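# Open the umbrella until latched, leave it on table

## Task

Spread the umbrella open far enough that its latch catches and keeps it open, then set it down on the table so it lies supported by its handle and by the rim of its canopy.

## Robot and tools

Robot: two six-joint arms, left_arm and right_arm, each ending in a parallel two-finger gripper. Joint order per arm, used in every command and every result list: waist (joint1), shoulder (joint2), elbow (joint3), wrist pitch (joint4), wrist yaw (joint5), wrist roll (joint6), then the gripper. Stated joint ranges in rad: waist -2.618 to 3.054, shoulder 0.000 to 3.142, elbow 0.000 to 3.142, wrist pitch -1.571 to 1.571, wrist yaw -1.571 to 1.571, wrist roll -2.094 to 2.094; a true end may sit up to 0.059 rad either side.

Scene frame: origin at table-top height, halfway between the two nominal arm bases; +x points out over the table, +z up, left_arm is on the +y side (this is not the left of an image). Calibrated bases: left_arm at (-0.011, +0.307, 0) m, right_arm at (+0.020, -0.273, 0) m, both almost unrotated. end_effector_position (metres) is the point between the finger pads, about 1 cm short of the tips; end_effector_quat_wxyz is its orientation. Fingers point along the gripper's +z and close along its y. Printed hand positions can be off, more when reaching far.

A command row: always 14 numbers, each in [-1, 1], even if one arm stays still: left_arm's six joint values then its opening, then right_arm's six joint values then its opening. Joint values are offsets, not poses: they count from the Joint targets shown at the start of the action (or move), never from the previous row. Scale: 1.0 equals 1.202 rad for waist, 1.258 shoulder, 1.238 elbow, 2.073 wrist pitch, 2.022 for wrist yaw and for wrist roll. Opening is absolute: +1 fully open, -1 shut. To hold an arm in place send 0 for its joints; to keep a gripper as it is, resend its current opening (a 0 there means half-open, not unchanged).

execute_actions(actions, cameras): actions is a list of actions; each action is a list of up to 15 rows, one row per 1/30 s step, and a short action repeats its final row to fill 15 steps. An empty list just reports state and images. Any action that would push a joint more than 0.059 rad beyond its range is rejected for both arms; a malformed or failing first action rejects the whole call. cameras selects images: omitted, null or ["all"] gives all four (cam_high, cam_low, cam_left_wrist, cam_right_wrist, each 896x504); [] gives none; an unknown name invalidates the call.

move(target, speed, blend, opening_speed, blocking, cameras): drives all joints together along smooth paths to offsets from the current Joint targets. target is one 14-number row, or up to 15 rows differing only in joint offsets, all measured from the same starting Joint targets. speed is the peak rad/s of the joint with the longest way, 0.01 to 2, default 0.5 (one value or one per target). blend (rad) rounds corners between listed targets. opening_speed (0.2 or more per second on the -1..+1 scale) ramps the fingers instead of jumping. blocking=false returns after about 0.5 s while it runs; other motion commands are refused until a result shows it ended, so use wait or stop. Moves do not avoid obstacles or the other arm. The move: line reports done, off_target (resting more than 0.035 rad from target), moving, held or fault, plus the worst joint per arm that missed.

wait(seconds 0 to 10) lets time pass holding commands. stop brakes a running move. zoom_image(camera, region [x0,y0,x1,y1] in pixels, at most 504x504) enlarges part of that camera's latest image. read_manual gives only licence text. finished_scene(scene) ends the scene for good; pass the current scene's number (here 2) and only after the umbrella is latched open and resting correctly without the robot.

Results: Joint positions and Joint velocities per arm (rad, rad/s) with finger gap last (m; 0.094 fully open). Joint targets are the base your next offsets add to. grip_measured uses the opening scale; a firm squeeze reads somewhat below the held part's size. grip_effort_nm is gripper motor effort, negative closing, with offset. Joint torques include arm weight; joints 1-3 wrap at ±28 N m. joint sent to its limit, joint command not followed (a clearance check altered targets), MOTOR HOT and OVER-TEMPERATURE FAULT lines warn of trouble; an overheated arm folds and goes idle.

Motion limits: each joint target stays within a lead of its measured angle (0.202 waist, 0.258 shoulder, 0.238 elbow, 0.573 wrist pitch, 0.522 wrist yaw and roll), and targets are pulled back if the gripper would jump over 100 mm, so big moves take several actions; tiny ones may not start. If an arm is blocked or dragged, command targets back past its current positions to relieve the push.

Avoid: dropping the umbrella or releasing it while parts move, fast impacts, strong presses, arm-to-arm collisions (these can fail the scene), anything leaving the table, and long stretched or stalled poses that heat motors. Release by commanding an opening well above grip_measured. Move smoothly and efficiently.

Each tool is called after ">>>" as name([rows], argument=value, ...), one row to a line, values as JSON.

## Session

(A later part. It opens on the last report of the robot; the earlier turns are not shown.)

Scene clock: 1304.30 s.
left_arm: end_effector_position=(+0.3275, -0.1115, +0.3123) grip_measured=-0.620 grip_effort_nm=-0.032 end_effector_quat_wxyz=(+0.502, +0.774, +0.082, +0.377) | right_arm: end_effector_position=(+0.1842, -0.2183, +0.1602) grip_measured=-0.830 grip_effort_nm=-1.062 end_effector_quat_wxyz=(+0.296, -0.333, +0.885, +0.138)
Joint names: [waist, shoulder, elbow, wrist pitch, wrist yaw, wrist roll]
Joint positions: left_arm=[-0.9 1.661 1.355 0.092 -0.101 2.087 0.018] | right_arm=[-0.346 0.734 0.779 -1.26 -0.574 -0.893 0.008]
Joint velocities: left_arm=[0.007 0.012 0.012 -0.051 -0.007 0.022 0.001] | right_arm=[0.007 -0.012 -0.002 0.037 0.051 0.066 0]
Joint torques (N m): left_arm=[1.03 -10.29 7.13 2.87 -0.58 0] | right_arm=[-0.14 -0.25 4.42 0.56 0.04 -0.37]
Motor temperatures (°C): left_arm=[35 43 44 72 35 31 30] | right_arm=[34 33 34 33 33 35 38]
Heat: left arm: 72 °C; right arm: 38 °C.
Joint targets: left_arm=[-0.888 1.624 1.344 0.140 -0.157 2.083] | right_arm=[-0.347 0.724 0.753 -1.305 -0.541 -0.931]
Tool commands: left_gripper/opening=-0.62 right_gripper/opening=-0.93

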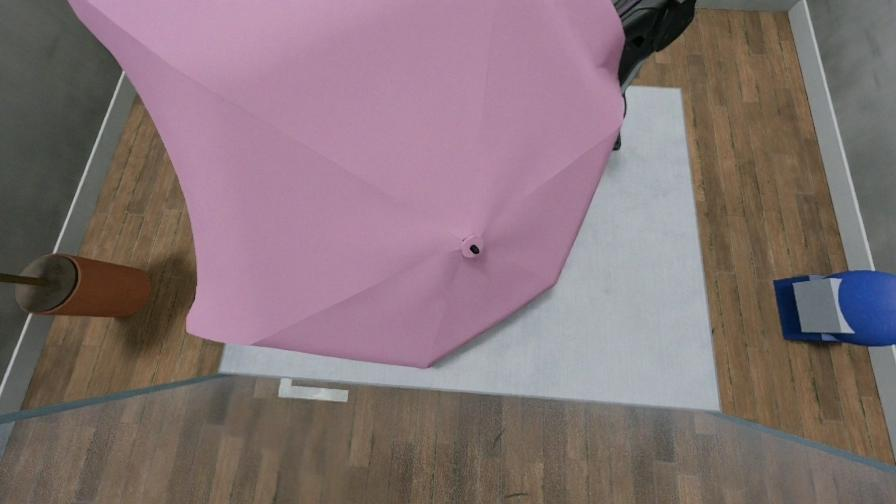

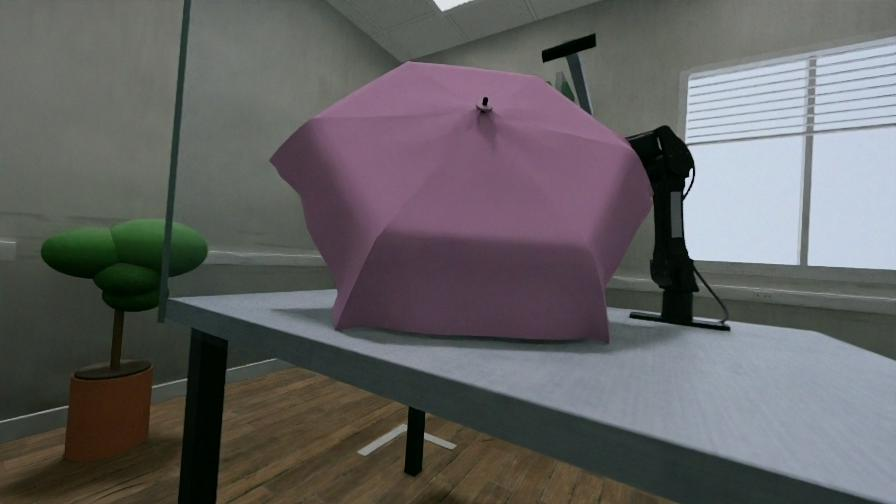

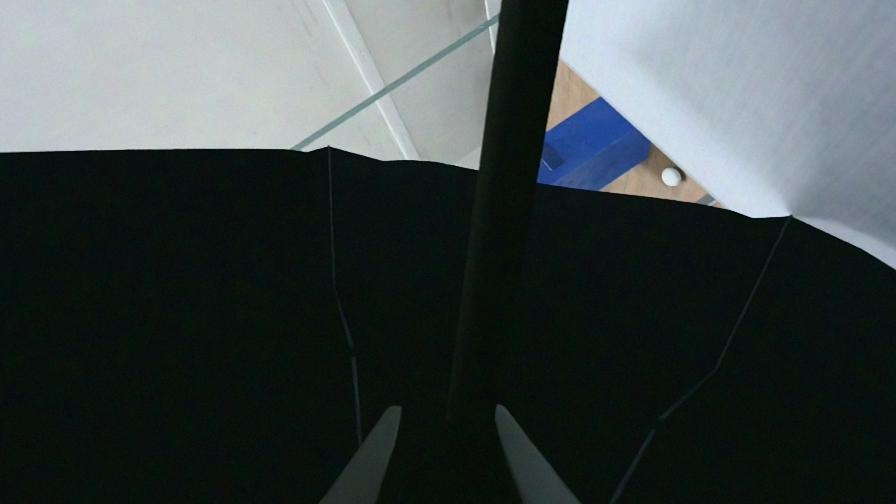

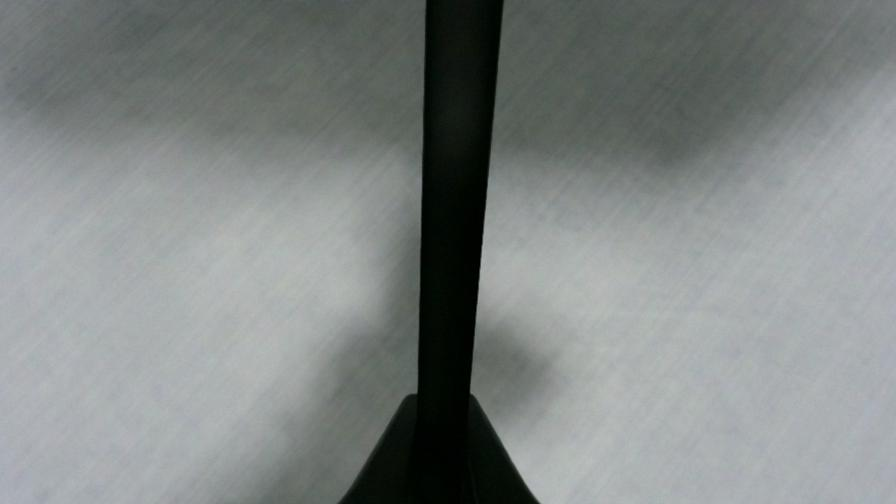

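>>> move(target=[0.0391, -0.0167, 0.0388, 0.0289, -0.042, 0, -0.62, 0, 0, 0, 0, 0, 0, -0.93], speed=0.15, cameras=["cam_low", "cam_left_wrist"])

Scene clock: 1441.37 s.
left_arm: end_effector_position=(+0.3345, -0.1047, +0.3182) grip_measured=-0.620 grip_effort_nm=-0.022 end_effector_quat_wxyz=(+0.500, +0.767, +0.094, +0.392) | right_arm: end_effector_position=(+0.1894, -0.2161, +0.1645) grip_measured=-0.830 grip_effort_nm=-1.062 end_effector_quat_wxyz=(+0.311, -0.337, +0.877, +0.141)
Joint names: [waist, shoulder, elbow, wrist pitch, wrist yaw, wrist roll]
Joint positions: left_arm=[-0.891 1.656 1.355 0.104 -0.13 2.087 0.018] | right_arm=[-0.346 0.734 0.779 -1.234 -0.598 -0.893 0.008]
Joint velocities: left_arm=[-0.002 -0.012 0.002 0.007 -0.022 -0.037 -0.001] | right_arm=[0.007 -0.012 0.002 -0.022 -0.051 0.051 -0.001]
Joint torques (N m): left_arm=[4.41 -11.47 11.02 3.38 -1.13 -0.01] | right_arm=[-0.12 -0.29 4.45 0.36 0.29 -0.36]
Motor temperatures (°C): left_arm=[35 46 45 68 34 31 30] | right_arm=[34 33 34 33 33 35 38]
Heat: left arm: 68 °C; right arm: 38 °C.
Joint targets: left_arm=[-0.841 1.603 1.392 0.200 -0.241 2.083] | right_arm=[-0.347 0.724 0.753 -1.305 -0.541 -0.931]
move: off_target (left_arm, right_arm); left_arm: the wrist yaw is farthest, 0.111 rad from its target; right_arm: the wrist pitch is farthest, 0.071 rad from its target
Images, in order (width x height): cam_low 896x504, cam_left_wrist 896x504.

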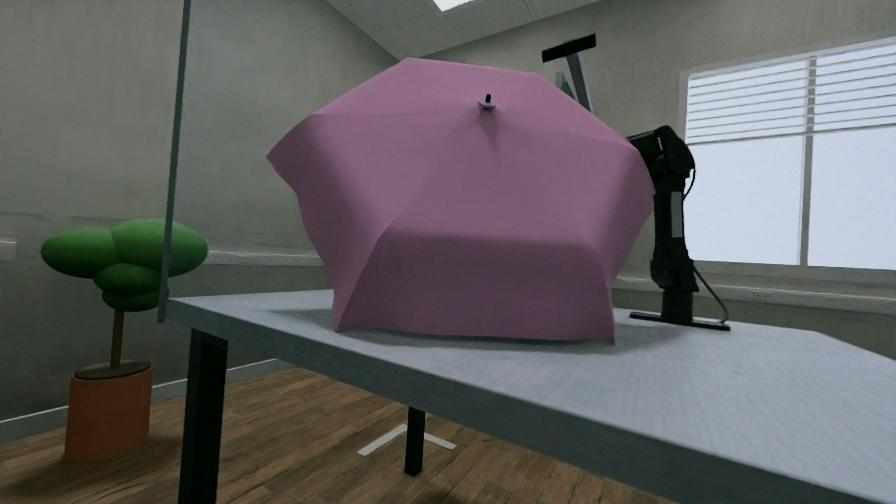

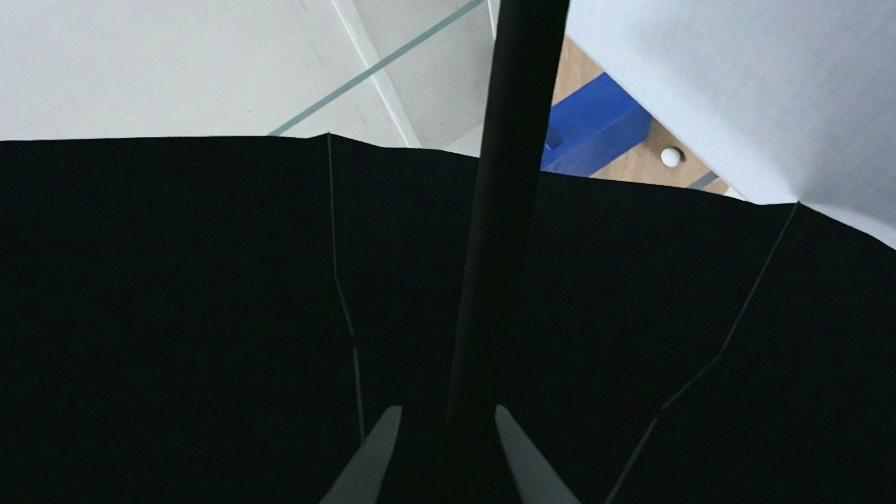

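>>> move(target=[-0.0479, 0.0461, -0.0359, -0.0484, 0.0707, 0, -0.55, 0, 0, 0, 0, 0, 0, -0.93], speed=0.15, cameras=["cam_low", "cam_left_wrist"])

Scene clock: 1475.93 s.
left_arm: end_effector_position=(+0.3275, -0.1094, +0.3125) grip_measured=-0.551 grip_effort_nm=0.056 end_effector_quat_wxyz=(+0.501, +0.776, +0.082, +0.375) | right_arm: end_effector_position=(+0.1856, -0.2187, +0.1608) grip_measured=-0.830 grip_effort_nm=-1.062 end_effector_quat_wxyz=(+0.298, -0.334, +0.884, +0.136)
Joint names: [waist, shoulder, elbow, wrist pitch, wrist yaw, wrist roll]
Joint positions: left_arm=[-0.896 1.656 1.355 0.081 -0.097 2.087 0.021] | right_arm=[-0.346 0.734 0.779 -1.253 -0.574 -0.893 0.008]
Joint velocities: left_arm=[0.002 0.002 0.002 -0.007 0.022 -0.007 0] | right_arm=[-0.002 -0.017 -0.007 -0.022 -0.037 0.022 0.001]
Joint torques (N m): left_arm=[-0.2 -7.01 7.42 2.57 -0.06 0] | right_arm=[-0.18 -0.25 4.4 0.5 0.04 -0.36]
Motor temperatures (°C): left_arm=[35 47 48 79 35 31 30] | right_arm=[34 33 34 32 33 35 38]
Heat: left arm: 79 °C; right arm: 38 °C. Fold the left arm in close to its base, or ease its load, before you think long.
Joint targets: left_arm=[-0.899 1.661 1.348 0.099 -0.098 2.082] | right_arm=[-0.347 0.724 0.753 -1.305 -0.541 -0.931]
MOTOR HOT: the wrist pitch of the left arm reports 79 °C; the controller's stop level is 90 °C. To cool a motor, set the load down, stop pushing, or move to a pose that needs little force.
move: off_target (right_arm); right_arm: the wrist pitch is farthest, 0.052 rad from its target
Images, in order (width x height): cam_low 896x504, cam_left_wrist 896x504.

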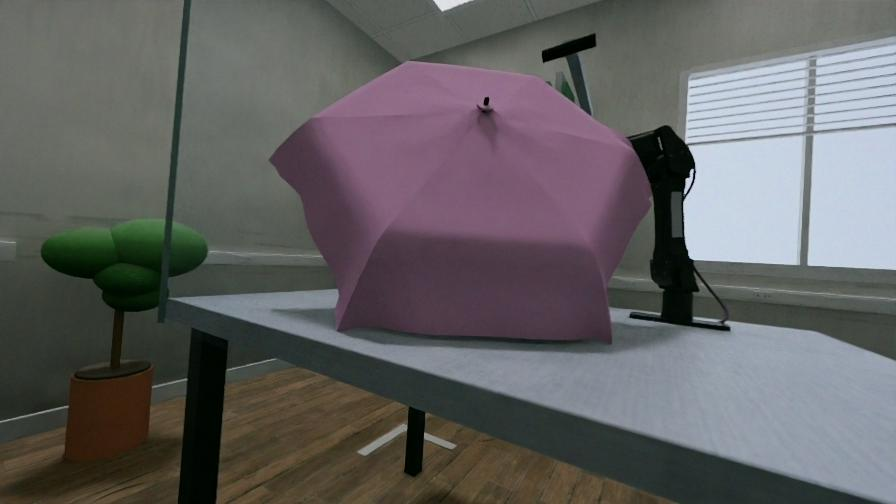

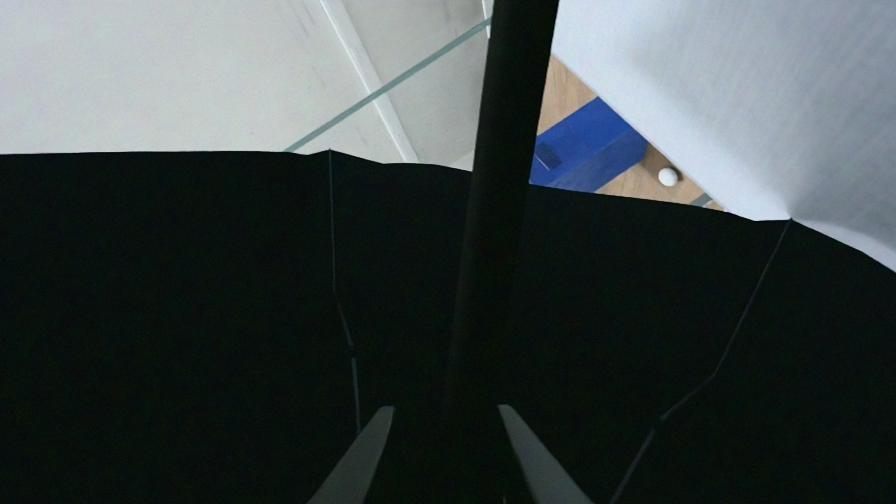

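>>> move([
  [-0.0099,-0.1184,-0.0956,-0.0148,-0.0059,0,-0.55,0,0,0,0,0,0,-0.93],
  [-0.0262,-0.2665,-0.1878,-0.0497,-0.0154,0,-0.55,0,0,0,0,0,0,-0.93],
  [-0.2092,-0.2134,-0.2996,0.0437,-0.1215,0,-0.55,0,0,0,0,0,0,-0.93],
], speed=[0.15, 0.3, 0.3], blend=[0.02, 0.05, 0])

Scene clock: 1534.33 s.
left_arm: end_effector_position=(+0.2202, -0.0890, +0.2927) grip_measured=-0.551 grip_effort_nm=0.056 end_effector_quat_wxyz=(+0.502, +0.768, +0.061, +0.392) | right_arm: end_effector_position=(+0.1817, -0.2179, +0.1572) grip_measured=-0.830 grip_effort_nm=-1.062 end_effector_quat_wxyz=(+0.290, -0.334, +0.886, +0.141)
Joint names: [waist, shoulder, elbow, wrist pitch, wrist yaw, wrist roll]
Joint positions: left_arm=[-1.147 1.384 0.994 0.19 -0.338 2.087 0.021] | right_arm=[-0.346 0.734 0.771 -1.267 -0.573 -0.898 0.008]
Joint velocities: left_arm=[0.002 0.017 0.002 -0.022 0.007 -0.022 0.001] | right_arm=[0.002 0.017 -0.017 0.051 0.022 -0.037 -0.001]
Joint torques (N m): left_arm=[-0.21 -4.51 6.57 2.34 -0.13 0] | right_arm=[-0.14 -0.25 5.04 0.58 0.02 -0.33]
Motor temperatures (°C): left_arm=[34 43 45 70 33 31 30] | right_arm=[34 33 34 32 33 35 38]
Heat: left arm: 70 °C; right arm: 38 °C.
Joint targets: left_arm=[-1.150 1.393 0.977 0.190 -0.344 2.082] | right_arm=[-0.347 0.724 0.753 -1.305 -0.541 -0.931]
MOTOR HOT: cleared for the motors of the left arm.
move: off_target (right_arm); right_arm: the wrist pitch is farthest, 0.038 rad from its target

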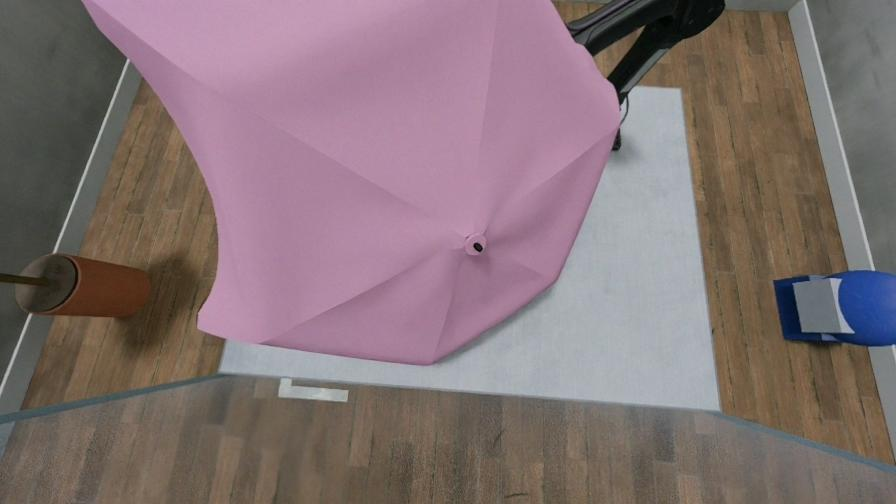

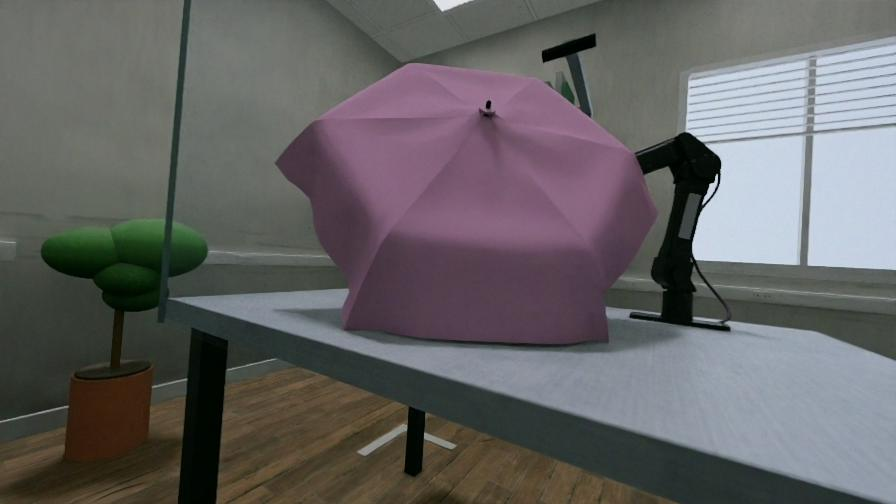

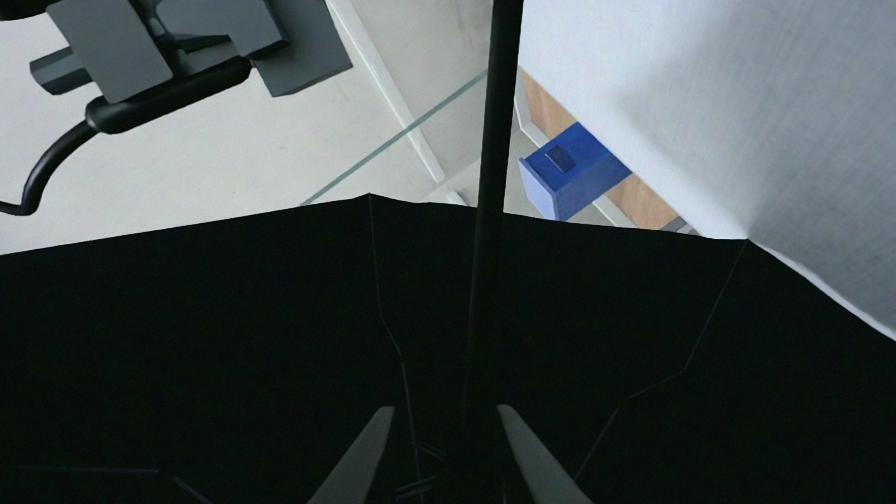

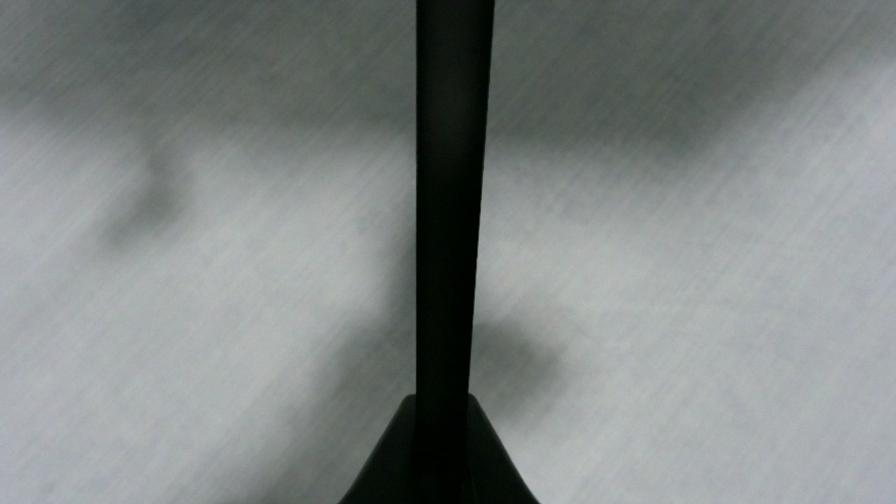

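>>> zoom_image(camera="cam_left_wrist", region=[340, 300, 700, 504])

>>> zoom_image(camera="cam_left_wrist", region=[0, 400, 200, 504])

Scaled by 1.400 from the camera's 896x504 image, which has a finer 1280x720 frame.

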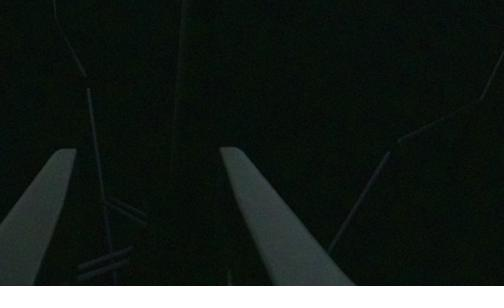

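Scaled by 2.520 from the camera's 896x504 image, which has a finer 1280x720 frame.

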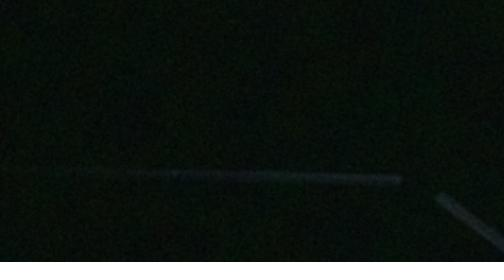

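>>> move(target=[-0.1165, 0.0803, -0.0017, 0.2253, -0.2463, -0.5937, -0.3, 0, 0, 0, 0, 0, 0, -0.93], speed=0.6, cameras=["cam_left_wrist"])

>>> move(target=[-0.1165, 0.0803, -0.0017, 0.2253, -0.2463, -0.5937, -0.3, 0, 0, 0, 0, 0, 0, -0.93], speed=0.6, cameras=["cam_high", "cam_left_wrist", "cam_right_wrist"])

Scene clock: 1546.23 s.
left_arm: end_effector_position=(+0.2286, -0.0722, +0.3516) grip_measured=-0.301 grip_effort_nm=0.066 end_effector_quat_wxyz=(+0.737, +0.386, +0.544, +0.113) | right_arm: end_effector_position=(+0.1817, -0.2179, +0.1572) grip_measured=-0.830 grip_effort_nm=-1.062 end_effector_quat_wxyz=(+0.290, -0.334, +0.886, +0.141)
Joint names: [waist, shoulder, elbow, wrist pitch, wrist yaw, wrist roll]
Joint positions: left_arm=[-1.283 1.48 0.994 0.653 -0.837 0.894 0.033] | right_arm=[-0.346 0.734 0.771 -1.267 -0.573 -0.898 0.008]
Joint velocities: left_arm=[-0.012 0.007 -0.002 -0.022 -0.051 0.051 0] | right_arm=[0.002 -0.007 0.012 -0.007 -0.007 -0.037 0]
Joint torques (N m): left_arm=[-0.54 -4.62 6.04 2.07 0.02 -0.09] | right_arm=[-0.12 -0.21 5.01 0.6 0.01 -0.31]
Motor temperatures (°C): left_arm=[34 42 44 68 33 31 30] | right_arm=[34 33 34 32 33 35 38]
Heat: left arm: 68 °C; right arm: 38 °C.
Joint targets: left_arm=[-1.290 1.494 0.975 0.657 -0.842 0.882] | right_arm=[-0.347 0.724 0.753 -1.305 -0.541 -0.931]
move: off_target (right_arm); right_arm: the wrist pitch is farthest, 0.038 rad from its target
Images, in order (width x height): cam_left_wrist 896x504.

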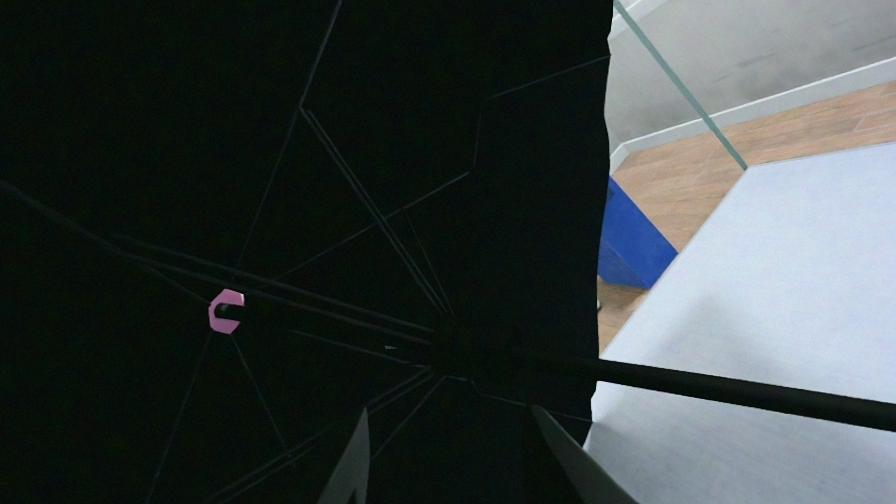

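Scene clock: 1549.07 s.
left_arm: end_effector_position=(+0.2053, -0.0242, +0.3545) grip_measured=-0.301 grip_effort_nm=0.061 end_effector_quat_wxyz=(+0.669, -0.251, +0.615, -0.333) | right_arm: end_effector_position=(+0.1817, -0.2179, +0.1572) grip_measured=-0.830 grip_effort_nm=-1.067 end_effector_quat_wxyz=(+0.290, -0.334, +0.886, +0.141)
Joint names: [waist, shoulder, elbow, wrist pitch, wrist yaw, wrist roll]
Joint positions: left_arm=[-1.424 1.579 0.994 1.128 -1.342 -0.317 0.033] | right_arm=[-0.346 0.734 0.771 -1.267 -0.573 -0.898 0.008]
Joint velocities: left_arm=[0.007 -0.012 -0.007 -0.022 -0.022 0.007 -0.001] | right_arm=[-0.032 -0.007 -0.017 0.022 -0.037 -0.051 0]
Joint torques (N m): left_arm=[-0.54 -4.71 5.12 1.35 0.29 0.04] | right_arm=[-0.16 -0.18 5.01 0.59 0.02 -0.32]
Motor temperatures (°C): left_arm=[34 42 44 67 33 31 30] | right_arm=[34 33 34 32 33 35 38]
Heat: left arm: 67 °C; right arm: 38 °C.
Joint targets: left_arm=[-1.430 1.595 0.973 1.124 -1.340 -0.319] | right_arm=[-0.347 0.724 0.753 -1.305 -0.541 -0.931]
move: off_target (right_arm); right_arm: the wrist pitch is farthest, 0.038 rad from its target
Images, in order (width x height): cam_high 896x504, cam_left_wrist 896x504, cam_right_wrist 896x504.

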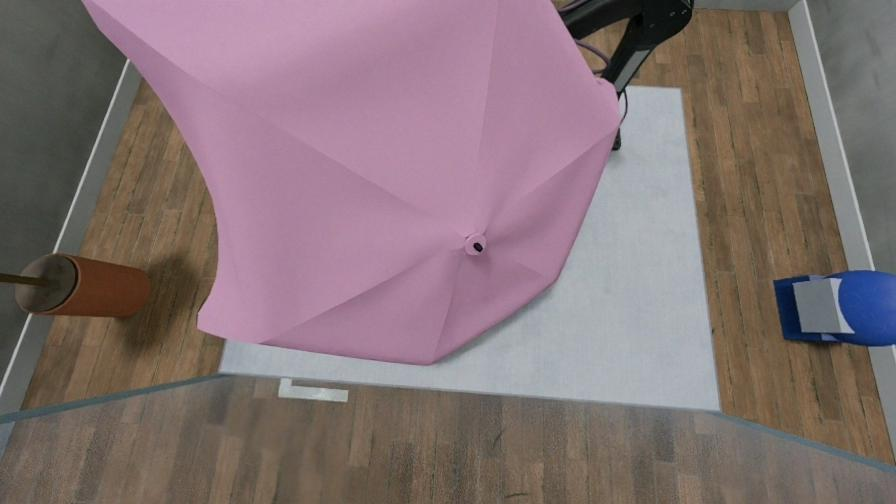

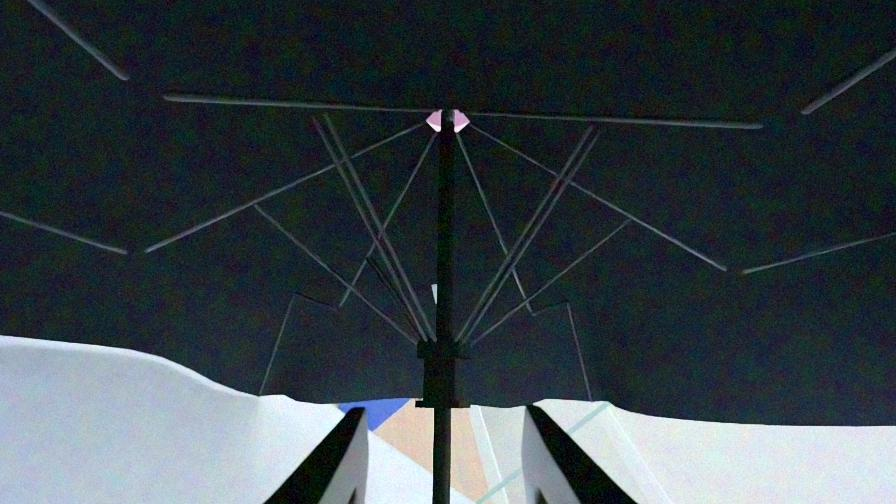

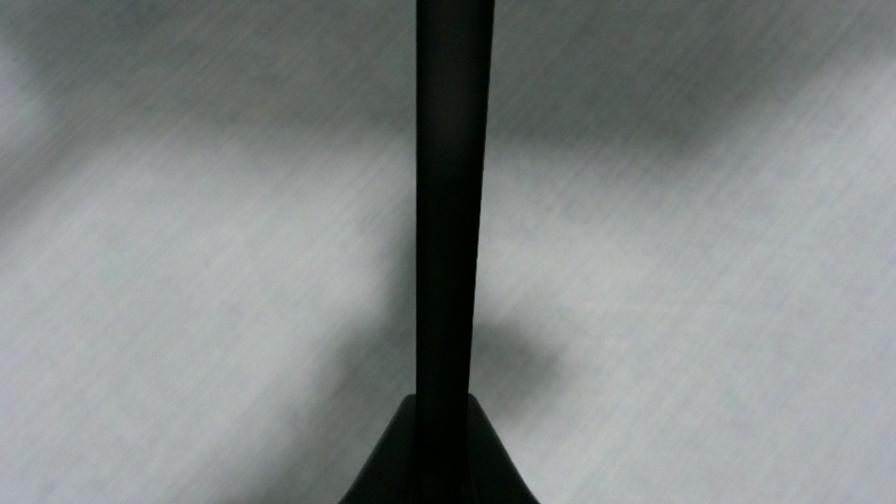

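>>> zoom_image(camera="cam_left_wrist", region=[100, 60, 460, 430])

>>> zoom_image(camera="cam_left_wrist", region=[440, 60, 800, 430])

Scaled by 1.362 from the camera's 896x504 image, which has a finer 1280x720 frame.

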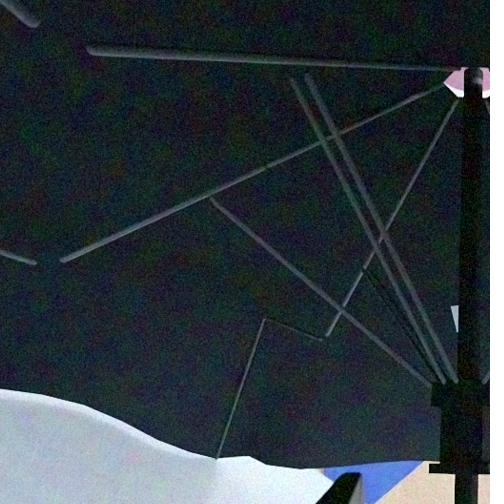

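Scaled by 1.362 from the camera's 896x504 image, which has a finer 1280x720 frame.

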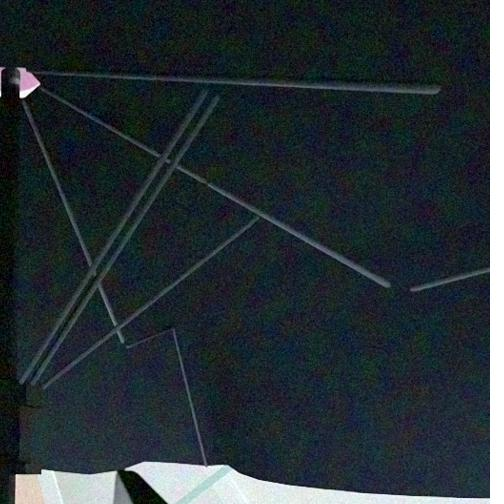

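>>> move(target=[0.1226, 0.2814, 0.2217, -0.0389, 0.0633, -0.103, 0.0, 0, 0, 0, 0, 0, 0, -0.93], speed=0.3, cameras=["cam_high", "cam_left_wrist"])

Scene clock: 1608.97 s.
left_arm: end_effector_position=(+0.2693, -0.0959, +0.2958) grip_measured=-0.001 grip_effort_nm=0.066 end_effector_quat_wxyz=(+0.669, -0.254, +0.614, -0.333) | right_arm: end_effector_position=(+0.1817, -0.2179, +0.1572) grip_measured=-0.830 grip_effort_nm=-1.062 end_effector_quat_wxyz=(+0.290, -0.334, +0.886, +0.141)
Joint names: [waist, shoulder, elbow, wrist pitch, wrist yaw, wrist roll]
Joint positions: left_arm=[-1.288 1.93 1.217 1.061 -1.224 -0.525 0.047] | right_arm=[-0.346 0.734 0.771 -1.267 -0.573 -0.898 0.008]
Joint velocities: left_arm=[0.002 -0.012 -0.017 -0.037 0.022 -0.051 -0.001] | right_arm=[-0.027 -0.017 -0.012 -0.022 0.022 -0.022 -0.001]
Joint torques (N m): left_arm=[0.43 -7.23 9.13 1.46 0.29 0.05] | right_arm=[-0.12 -0.2 4.98 0.59 0.01 -0.31]
Motor temperatures (°C): left_arm=[34 41 44 56 33 31 30] | right_arm=[34 33 34 33 33 35 38]
Heat: left arm: 56 °C; right arm: 38 °C.
Joint targets: left_arm=[-1.283 1.948 1.247 1.044 -1.212 -0.527] | right_arm=[-0.347 0.724 0.753 -1.305 -0.541 -0.931]
move: off_target (right_arm); right_arm: the wrist pitch is farthest, 0.038 rad from its target
Images, in order (width x height): cam_high 896x504, cam_left_wrist 896x504.

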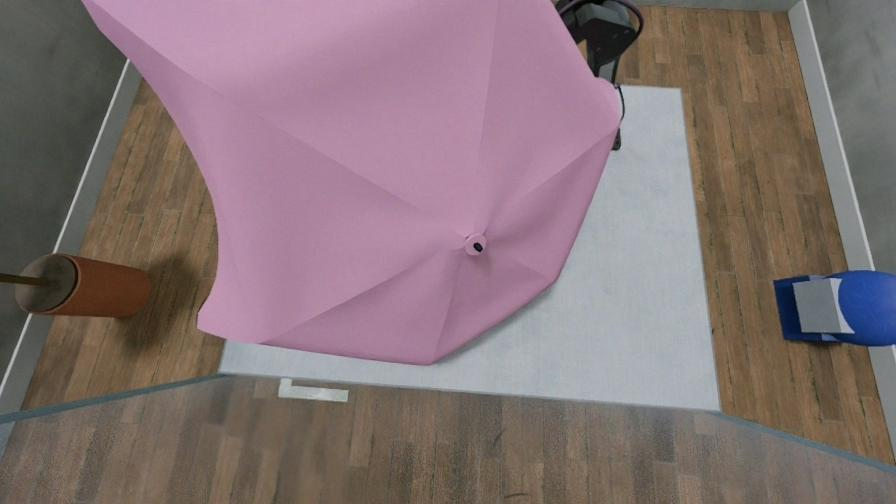

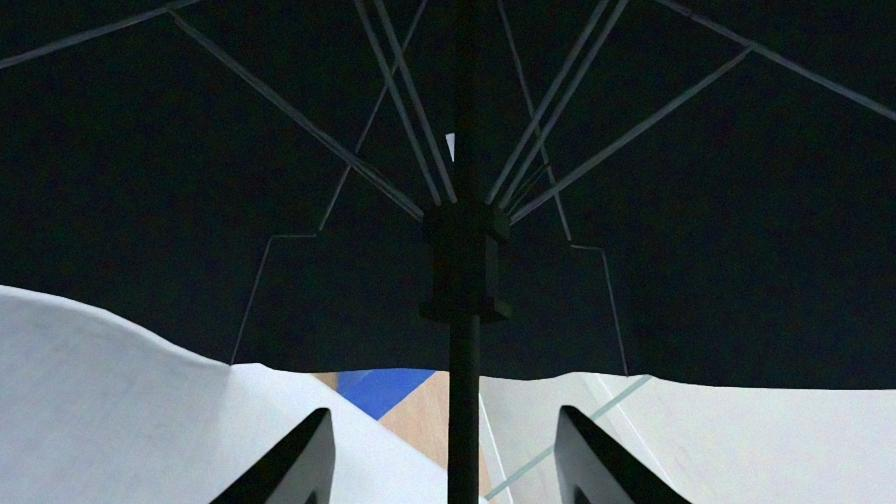

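>>> move(target=[0.1131, 0.1142, 0.0452, 0.078, 0.1568, -0.0579, 0.0, 0, 0, 0, 0, 0, 0, -0.93], speed=0.2, cameras=["cam_left_wrist", "cam_right_wrist"])

Scene clock: 1672.03 s.
left_arm: end_effector_position=(+0.3207, -0.1250, +0.2905) grip_measured=-0.001 grip_effort_nm=0.071 end_effector_quat_wxyz=(+0.651, -0.224, +0.571, -0.448) | right_arm: end_effector_position=(+0.1817, -0.2179, +0.1572) grip_measured=-0.830 grip_effort_nm=-1.062 end_effector_quat_wxyz=(+0.290, -0.334, +0.886, +0.141)
Joint names: [waist, shoulder, elbow, wrist pitch, wrist yaw, wrist roll]
Joint positions: left_arm=[-1.153 2.069 1.275 1.208 -0.908 -0.643 0.047] | right_arm=[-0.346 0.734 0.771 -1.267 -0.573 -0.898 0.008]
Joint velocities: left_arm=[-0.002 -0.012 -0.002 0.022 0.037 0.007 0] | right_arm=[0.002 -0.002 0.002 0.007 -0.007 -0.051 0]
Joint torques (N m): left_arm=[0.53 -7.8 8.9 1.75 0.28 0.04] | right_arm=[-0.14 -0.23 4.98 0.59 0.01 -0.32]
Motor temperatures (°C): left_arm=[34 42 45 51 33 31 30] | right_arm=[34 33 34 33 33 35 38]
Heat: left arm: 51 °C; right arm: 38 °C.
Joint targets: left_arm=[-1.147 2.092 1.303 1.205 -0.895 -0.644] | right_arm=[-0.347 0.724 0.753 -1.305 -0.541 -0.931]
move: off_target (right_arm); right_arm: the wrist pitch is farthest, 0.038 rad from its target
Images, in order (width x height): cam_left_wrist 896x504, cam_right_wrist 896x504.

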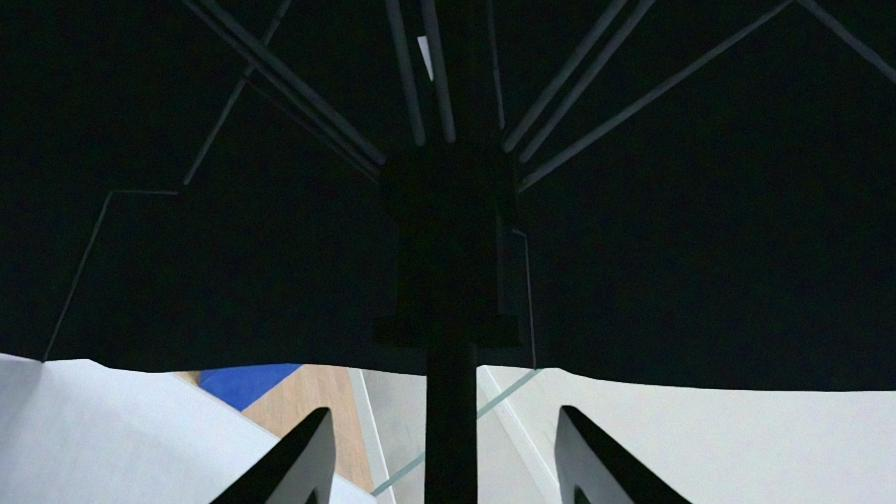

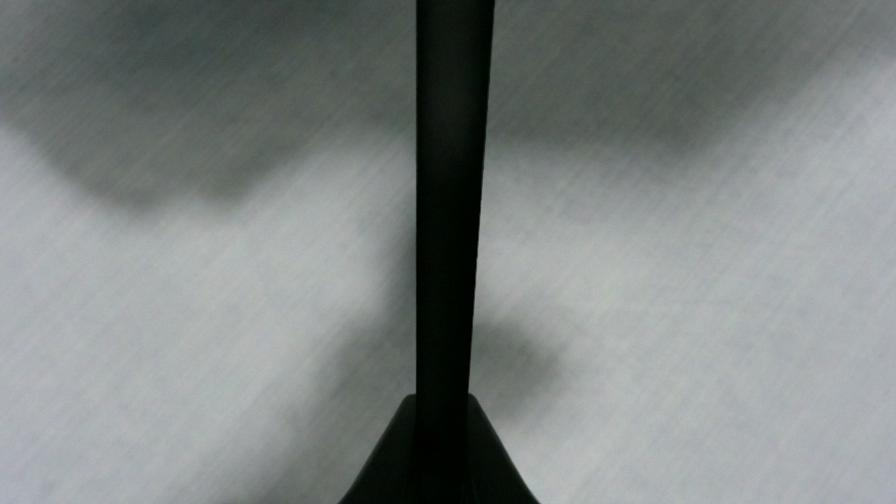

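>>> move(target=[0,0,0,0,0,0,-0.4,0,0,0,0,0,0,-0.93], opening_speed=0.5, cameras=["cam_left_wrist","cam_high"])

Scene clock: 1687.90 s.
left_arm: end_effector_position=(+0.3206, -0.1251, +0.2906) grip_measured=-0.398 grip_effort_nm=-0.081 end_effector_quat_wxyz=(+0.651, -0.224, +0.571, -0.448) | right_arm: end_effector_position=(+0.1817, -0.2179, +0.1572) grip_measured=-0.830 grip_effort_nm=-1.062 end_effector_quat_wxyz=(+0.290, -0.334, +0.886, +0.141)
Joint names: [waist, shoulder, elbow, wrist pitch, wrist yaw, wrist roll]
Joint positions: left_arm=[-1.153 2.069 1.275 1.209 -0.907 -0.643 0.028] | right_arm=[-0.346 0.734 0.771 -1.267 -0.573 -0.898 0.008]
Joint velocities: left_arm=[0.002 -0.002 -0.002 0.051 -0.081 -0.022 0] | right_arm=[-0.012 0.007 -0.012 -0.081 0.066 -0.007 0]
Joint torques (N m): left_arm=[0.55 -7.8 8.88 1.75 0.28 0.04] | right_arm=[-0.13 -0.21 4.98 0.59 0.01 -0.3]
Motor temperatures (°C): left_arm=[34 41 46 51 33 31 30] | right_arm=[34 33 34 33 33 35 38]
Heat: left arm: 51 °C; right arm: 38 °C.
Joint targets: left_arm=[-1.147 2.092 1.303 1.205 -0.895 -0.644] | right_arm=[-0.347 0.724 0.753 -1.305 -0.541 -0.931]
move: off_target (right_arm); right_arm: the wrist pitch is farthest, 0.038 rad from its target
Images, in order (width x height): cam_high 896x504, cam_left_wrist 896x504.

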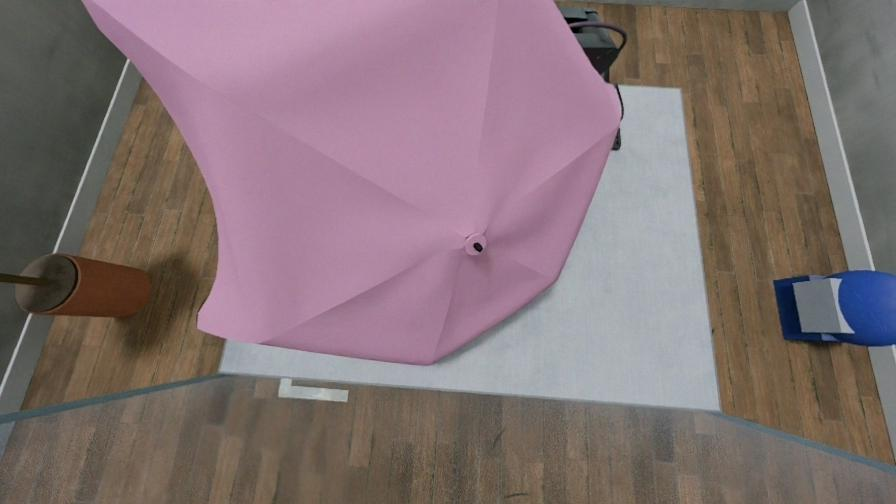

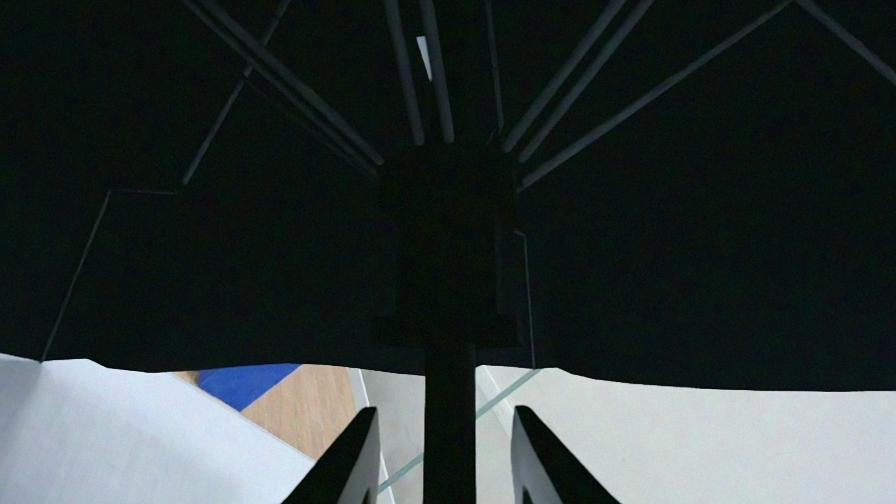

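>>> move(target=[0.051,-0.060,0,0.0125,-0.012,-0.0054,-0.62,0,0,0,0,0,0,-0.93], opening_speed=0.8, speed=0.1, cameras=["cam_left_wrist"])

Scene clock: 1726.80 s.
left_arm: end_effector_position=(+0.3344, -0.1140, +0.2963) grip_measured=-0.618 grip_effort_nm=-0.085 end_effector_quat_wxyz=(+0.656, -0.233, +0.562, -0.448) | right_arm: end_effector_position=(+0.1830, -0.2165, +0.1587) grip_measured=-0.830 grip_effort_nm=-1.062 end_effector_quat_wxyz=(+0.295, -0.335, +0.883, +0.144)
Joint names: [waist, shoulder, elbow, wrist pitch, wrist yaw, wrist roll]
Joint positions: left_arm=[-1.117 2.061 1.275 1.214 -0.891 -0.651 0.018] | right_arm=[-0.346 0.734 0.771 -1.261 -0.584 -0.898 0.008]
Joint velocities: left_arm=[-0.007 -0.007 -0.002 -0.007 -0.051 -0.007 0.001] | right_arm=[0.017 0.007 -0.002 0.007 -0.037 0.022 -0.001]
Joint torques (N m): left_arm=[2.76 -12.82 8.88 1.98 -0.11 0.02] | right_arm=[-0.14 -0.23 5.03 0.55 0.14 -0.31]
Motor temperatures (°C): left_arm=[34 41 46 50 32 31 30] | right_arm=[34 33 34 33 33 35 38]
Heat: left arm: 50 °C; right arm: 38 °C.
Joint targets: left_arm=[-1.085 2.017 1.303 1.231 -0.919 -0.655] | right_arm=[-0.347 0.724 0.753 -1.305 -0.541 -0.931]
move: off_target (left_arm, right_arm); left_arm: the shoulder is farthest, 0.045 rad from its target; right_arm: the wrist pitch is farthest, 0.044 rad from its target
Images, in order (width x height): cam_left_wrist 896x504.

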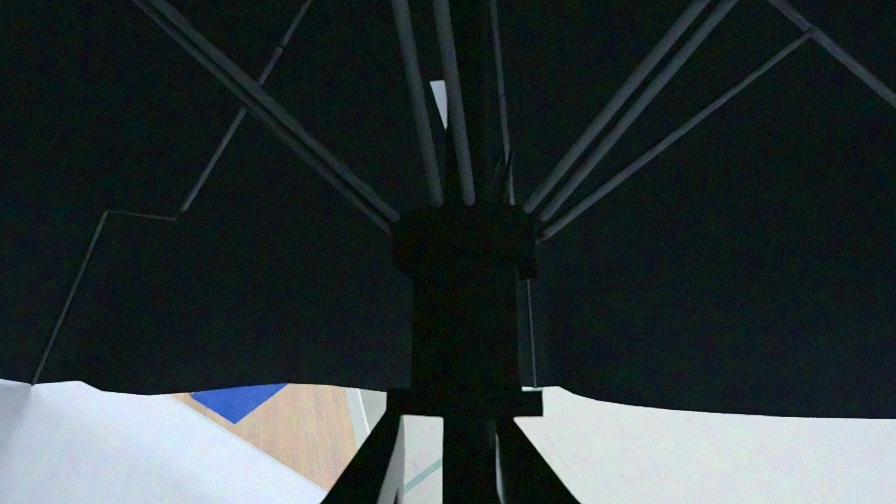

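>>> move(target=[0.0632,-0.0604,0.0158,-0.0082,0.0027,-0.0158,-0.62,0,0,0,0,0,0,-0.93], speed=0.06, cameras=["cam_left_wrist"])

Scene clock: 1736.73 s.
left_arm: end_effector_position=(+0.3484, -0.1014, +0.3153) grip_measured=-0.618 grip_effort_nm=-0.090 end_effector_quat_wxyz=(+0.655, -0.231, +0.560, -0.452) | right_arm: end_effector_position=(+0.1914, -0.2136, +0.1653) grip_measured=-0.830 grip_effort_nm=-1.067 end_effector_quat_wxyz=(+0.319, -0.342, +0.872, +0.146)
Joint names: [waist, shoulder, elbow, wrist pitch, wrist yaw, wrist roll]
Joint positions: left_arm=[-1.072 2.005 1.275 1.142 -0.842 -0.679 0.018] | right_arm=[-0.346 0.734 0.771 -1.219 -0.619 -0.901 0.008]
Joint velocities: left_arm=[0.022 0.002 0.002 -0.022 -0.037 -0.007 0] | right_arm=[-0.002 -0.027 -0.017 -0.037 0.037 0.037 0.001]
Joint torques (N m): left_arm=[5.45 -14.15 10.74 2.6 -0.55 -0.06] | right_arm=[-0.12 -0.29 5.08 0.23 0.52 -0.29]
Motor temperatures (°C): left_arm=[34 42 47 50 32 31 30] | right_arm=[34 33 34 33 33 35 38]
Heat: left arm: 50 °C; right arm: 38 °C.
Joint targets: left_arm=[-1.010 1.941 1.323 1.214 -0.914 -0.687] | right_arm=[-0.347 0.724 0.753 -1.305 -0.541 -0.931]
move: off_target (left_arm, right_arm); left_arm: the wrist pitch is farthest, 0.072 rad from its target; right_arm: the wrist pitch is farthest, 0.086 rad from its target
Images, in order (width x height): cam_left_wrist 896x504.

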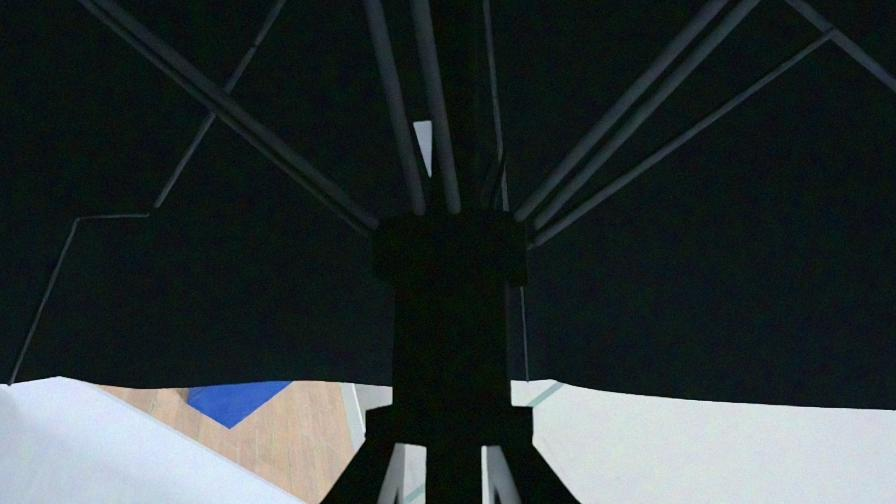

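>>> move(target=[0.0544,-0.0385,0.0174,-0.0016,-0.0018,-0.0099,-0.62,0,0,0,0,0,0,-0.93], speed=0.06, cameras=["cam_left_wrist"])

Scene clock: 1742.80 s.
left_arm: end_effector_position=(+0.3577, -0.0953, +0.3235) grip_measured=-0.618 grip_effort_nm=-0.090 end_effector_quat_wxyz=(+0.654, -0.224, +0.562, -0.454) | right_arm: end_effector_position=(+0.1965, -0.2124, +0.1692) grip_measured=-0.830 grip_effort_nm=-1.057 end_effector_quat_wxyz=(+0.333, -0.346, +0.865, +0.145)
Joint names: [waist, shoulder, elbow, wrist pitch, wrist yaw, wrist roll]
Joint positions: left_arm=[-1.041 1.977 1.275 1.096 -0.799 -0.697 0.018] | right_arm=[-0.346 0.734 0.771 -1.192 -0.636 -0.9 0.008]
Joint velocities: left_arm=[-0.002 -0.007 0.012 -0.022 0.051 -0.022 -0.001] | right_arm=[0.002 -0.007 -0.007 0.051 -0.022 -0.066 0]
Joint torques (N m): left_arm=[7.21 -14.72 11.82 2.93 -0.86 -0.06] | right_arm=[-0.12 -0.28 5.09 0.03 0.72 -0.28]
Motor temperatures (°C): left_arm=[35 43 47 51 32 31 30] | right_arm=[34 33 34 33 33 35 38]
Heat: left arm: 51 °C; right arm: 38 °C.
Joint targets: left_arm=[-0.958 1.905 1.334 1.194 -0.900 -0.705] | right_arm=[-0.347 0.724 0.753 -1.305 -0.541 -0.931]
move: off_target (left_arm, right_arm); left_arm: the wrist yaw is farthest, 0.118 rad from its target; right_arm: the wrist pitch is farthest, 0.113 rad from its target
Images, in order (width x height): cam_left_wrist 896x504.

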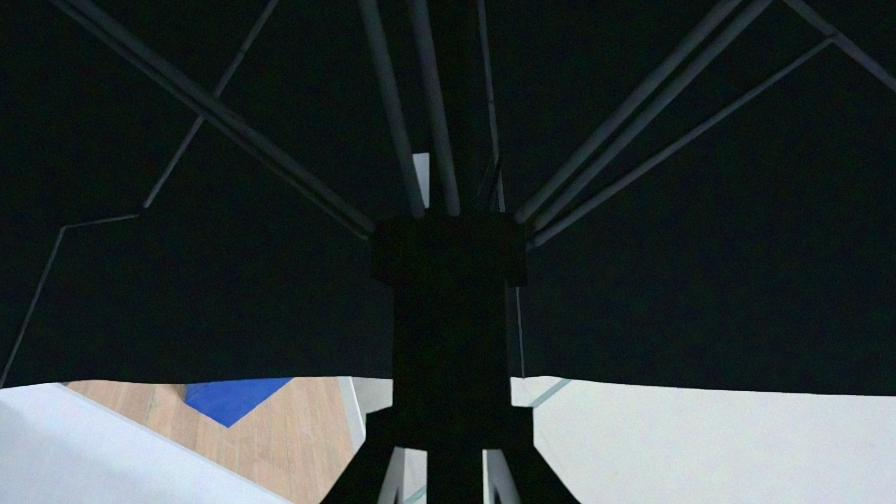

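>>> move(target=[0.0,0.0087,-0.0178,0.0482,-0.0193,0,-0.62,-0.142,-0.008,-0.033,-0.040,-0.022,-0.099,-0.93], speed=0.1, cameras=["cam_left_wrist"])

Scene clock: 1828.60 s.
left_arm: end_effector_position=(+0.3550, -0.0977, +0.3307) grip_measured=-0.618 grip_effort_nm=-0.095 end_effector_quat_wxyz=(+0.652, -0.218, +0.551, -0.472) | right_arm: end_effector_position=(+0.1924, -0.2199, +0.1697) grip_measured=-0.830 grip_effort_nm=-1.062 end_effector_quat_wxyz=(+0.359, -0.347, +0.853, +0.150)
Joint names: [waist, shoulder, elbow, wrist pitch, wrist yaw, wrist roll]
Joint positions: left_arm=[-1.041 1.977 1.275 1.128 -0.771 -0.697 0.018] | right_arm=[-0.503 0.726 0.751 -1.254 -0.738 -1.074 0.008]
Joint velocities: left_arm=[-0.007 0.007 -0.007 -0.051 0.051 0.007 -0.001] | right_arm=[0.002 -0.002 0.012 -0.037 0.007 -0.037 0]
Joint torques (N m): left_arm=[6.9 -13.61 9.81 3.53 -1.43 -0.05] | right_arm=[-1.46 -0.31 3.3 -0.28 1.3 -0.56]
Motor temperatures (°C): left_arm=[36 45 49 62 34 31 30] | right_arm=[34 33 34 32 34 35 38]
Heat: left arm: 62 °C; right arm: 38 °C.
Joint targets: left_arm=[-0.962 1.918 1.310 1.286 -0.932 -0.705] | right_arm=[-0.517 0.714 0.712 -1.388 -0.586 -1.131]
move: off_target (left_arm, right_arm); left_arm: the wrist yaw is farthest, 0.168 rad from its target; right_arm: the wrist yaw is farthest, 0.153 rad from its target
Images, in order (width x height): cam_left_wrist 896x504.

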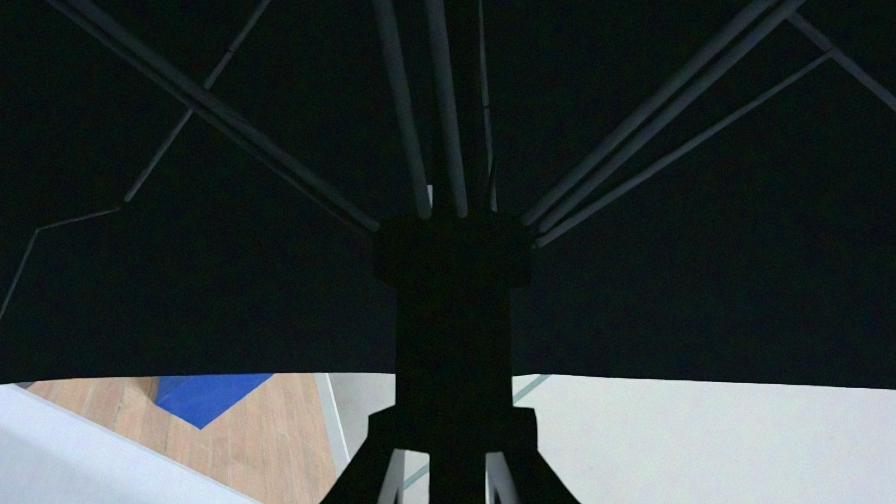

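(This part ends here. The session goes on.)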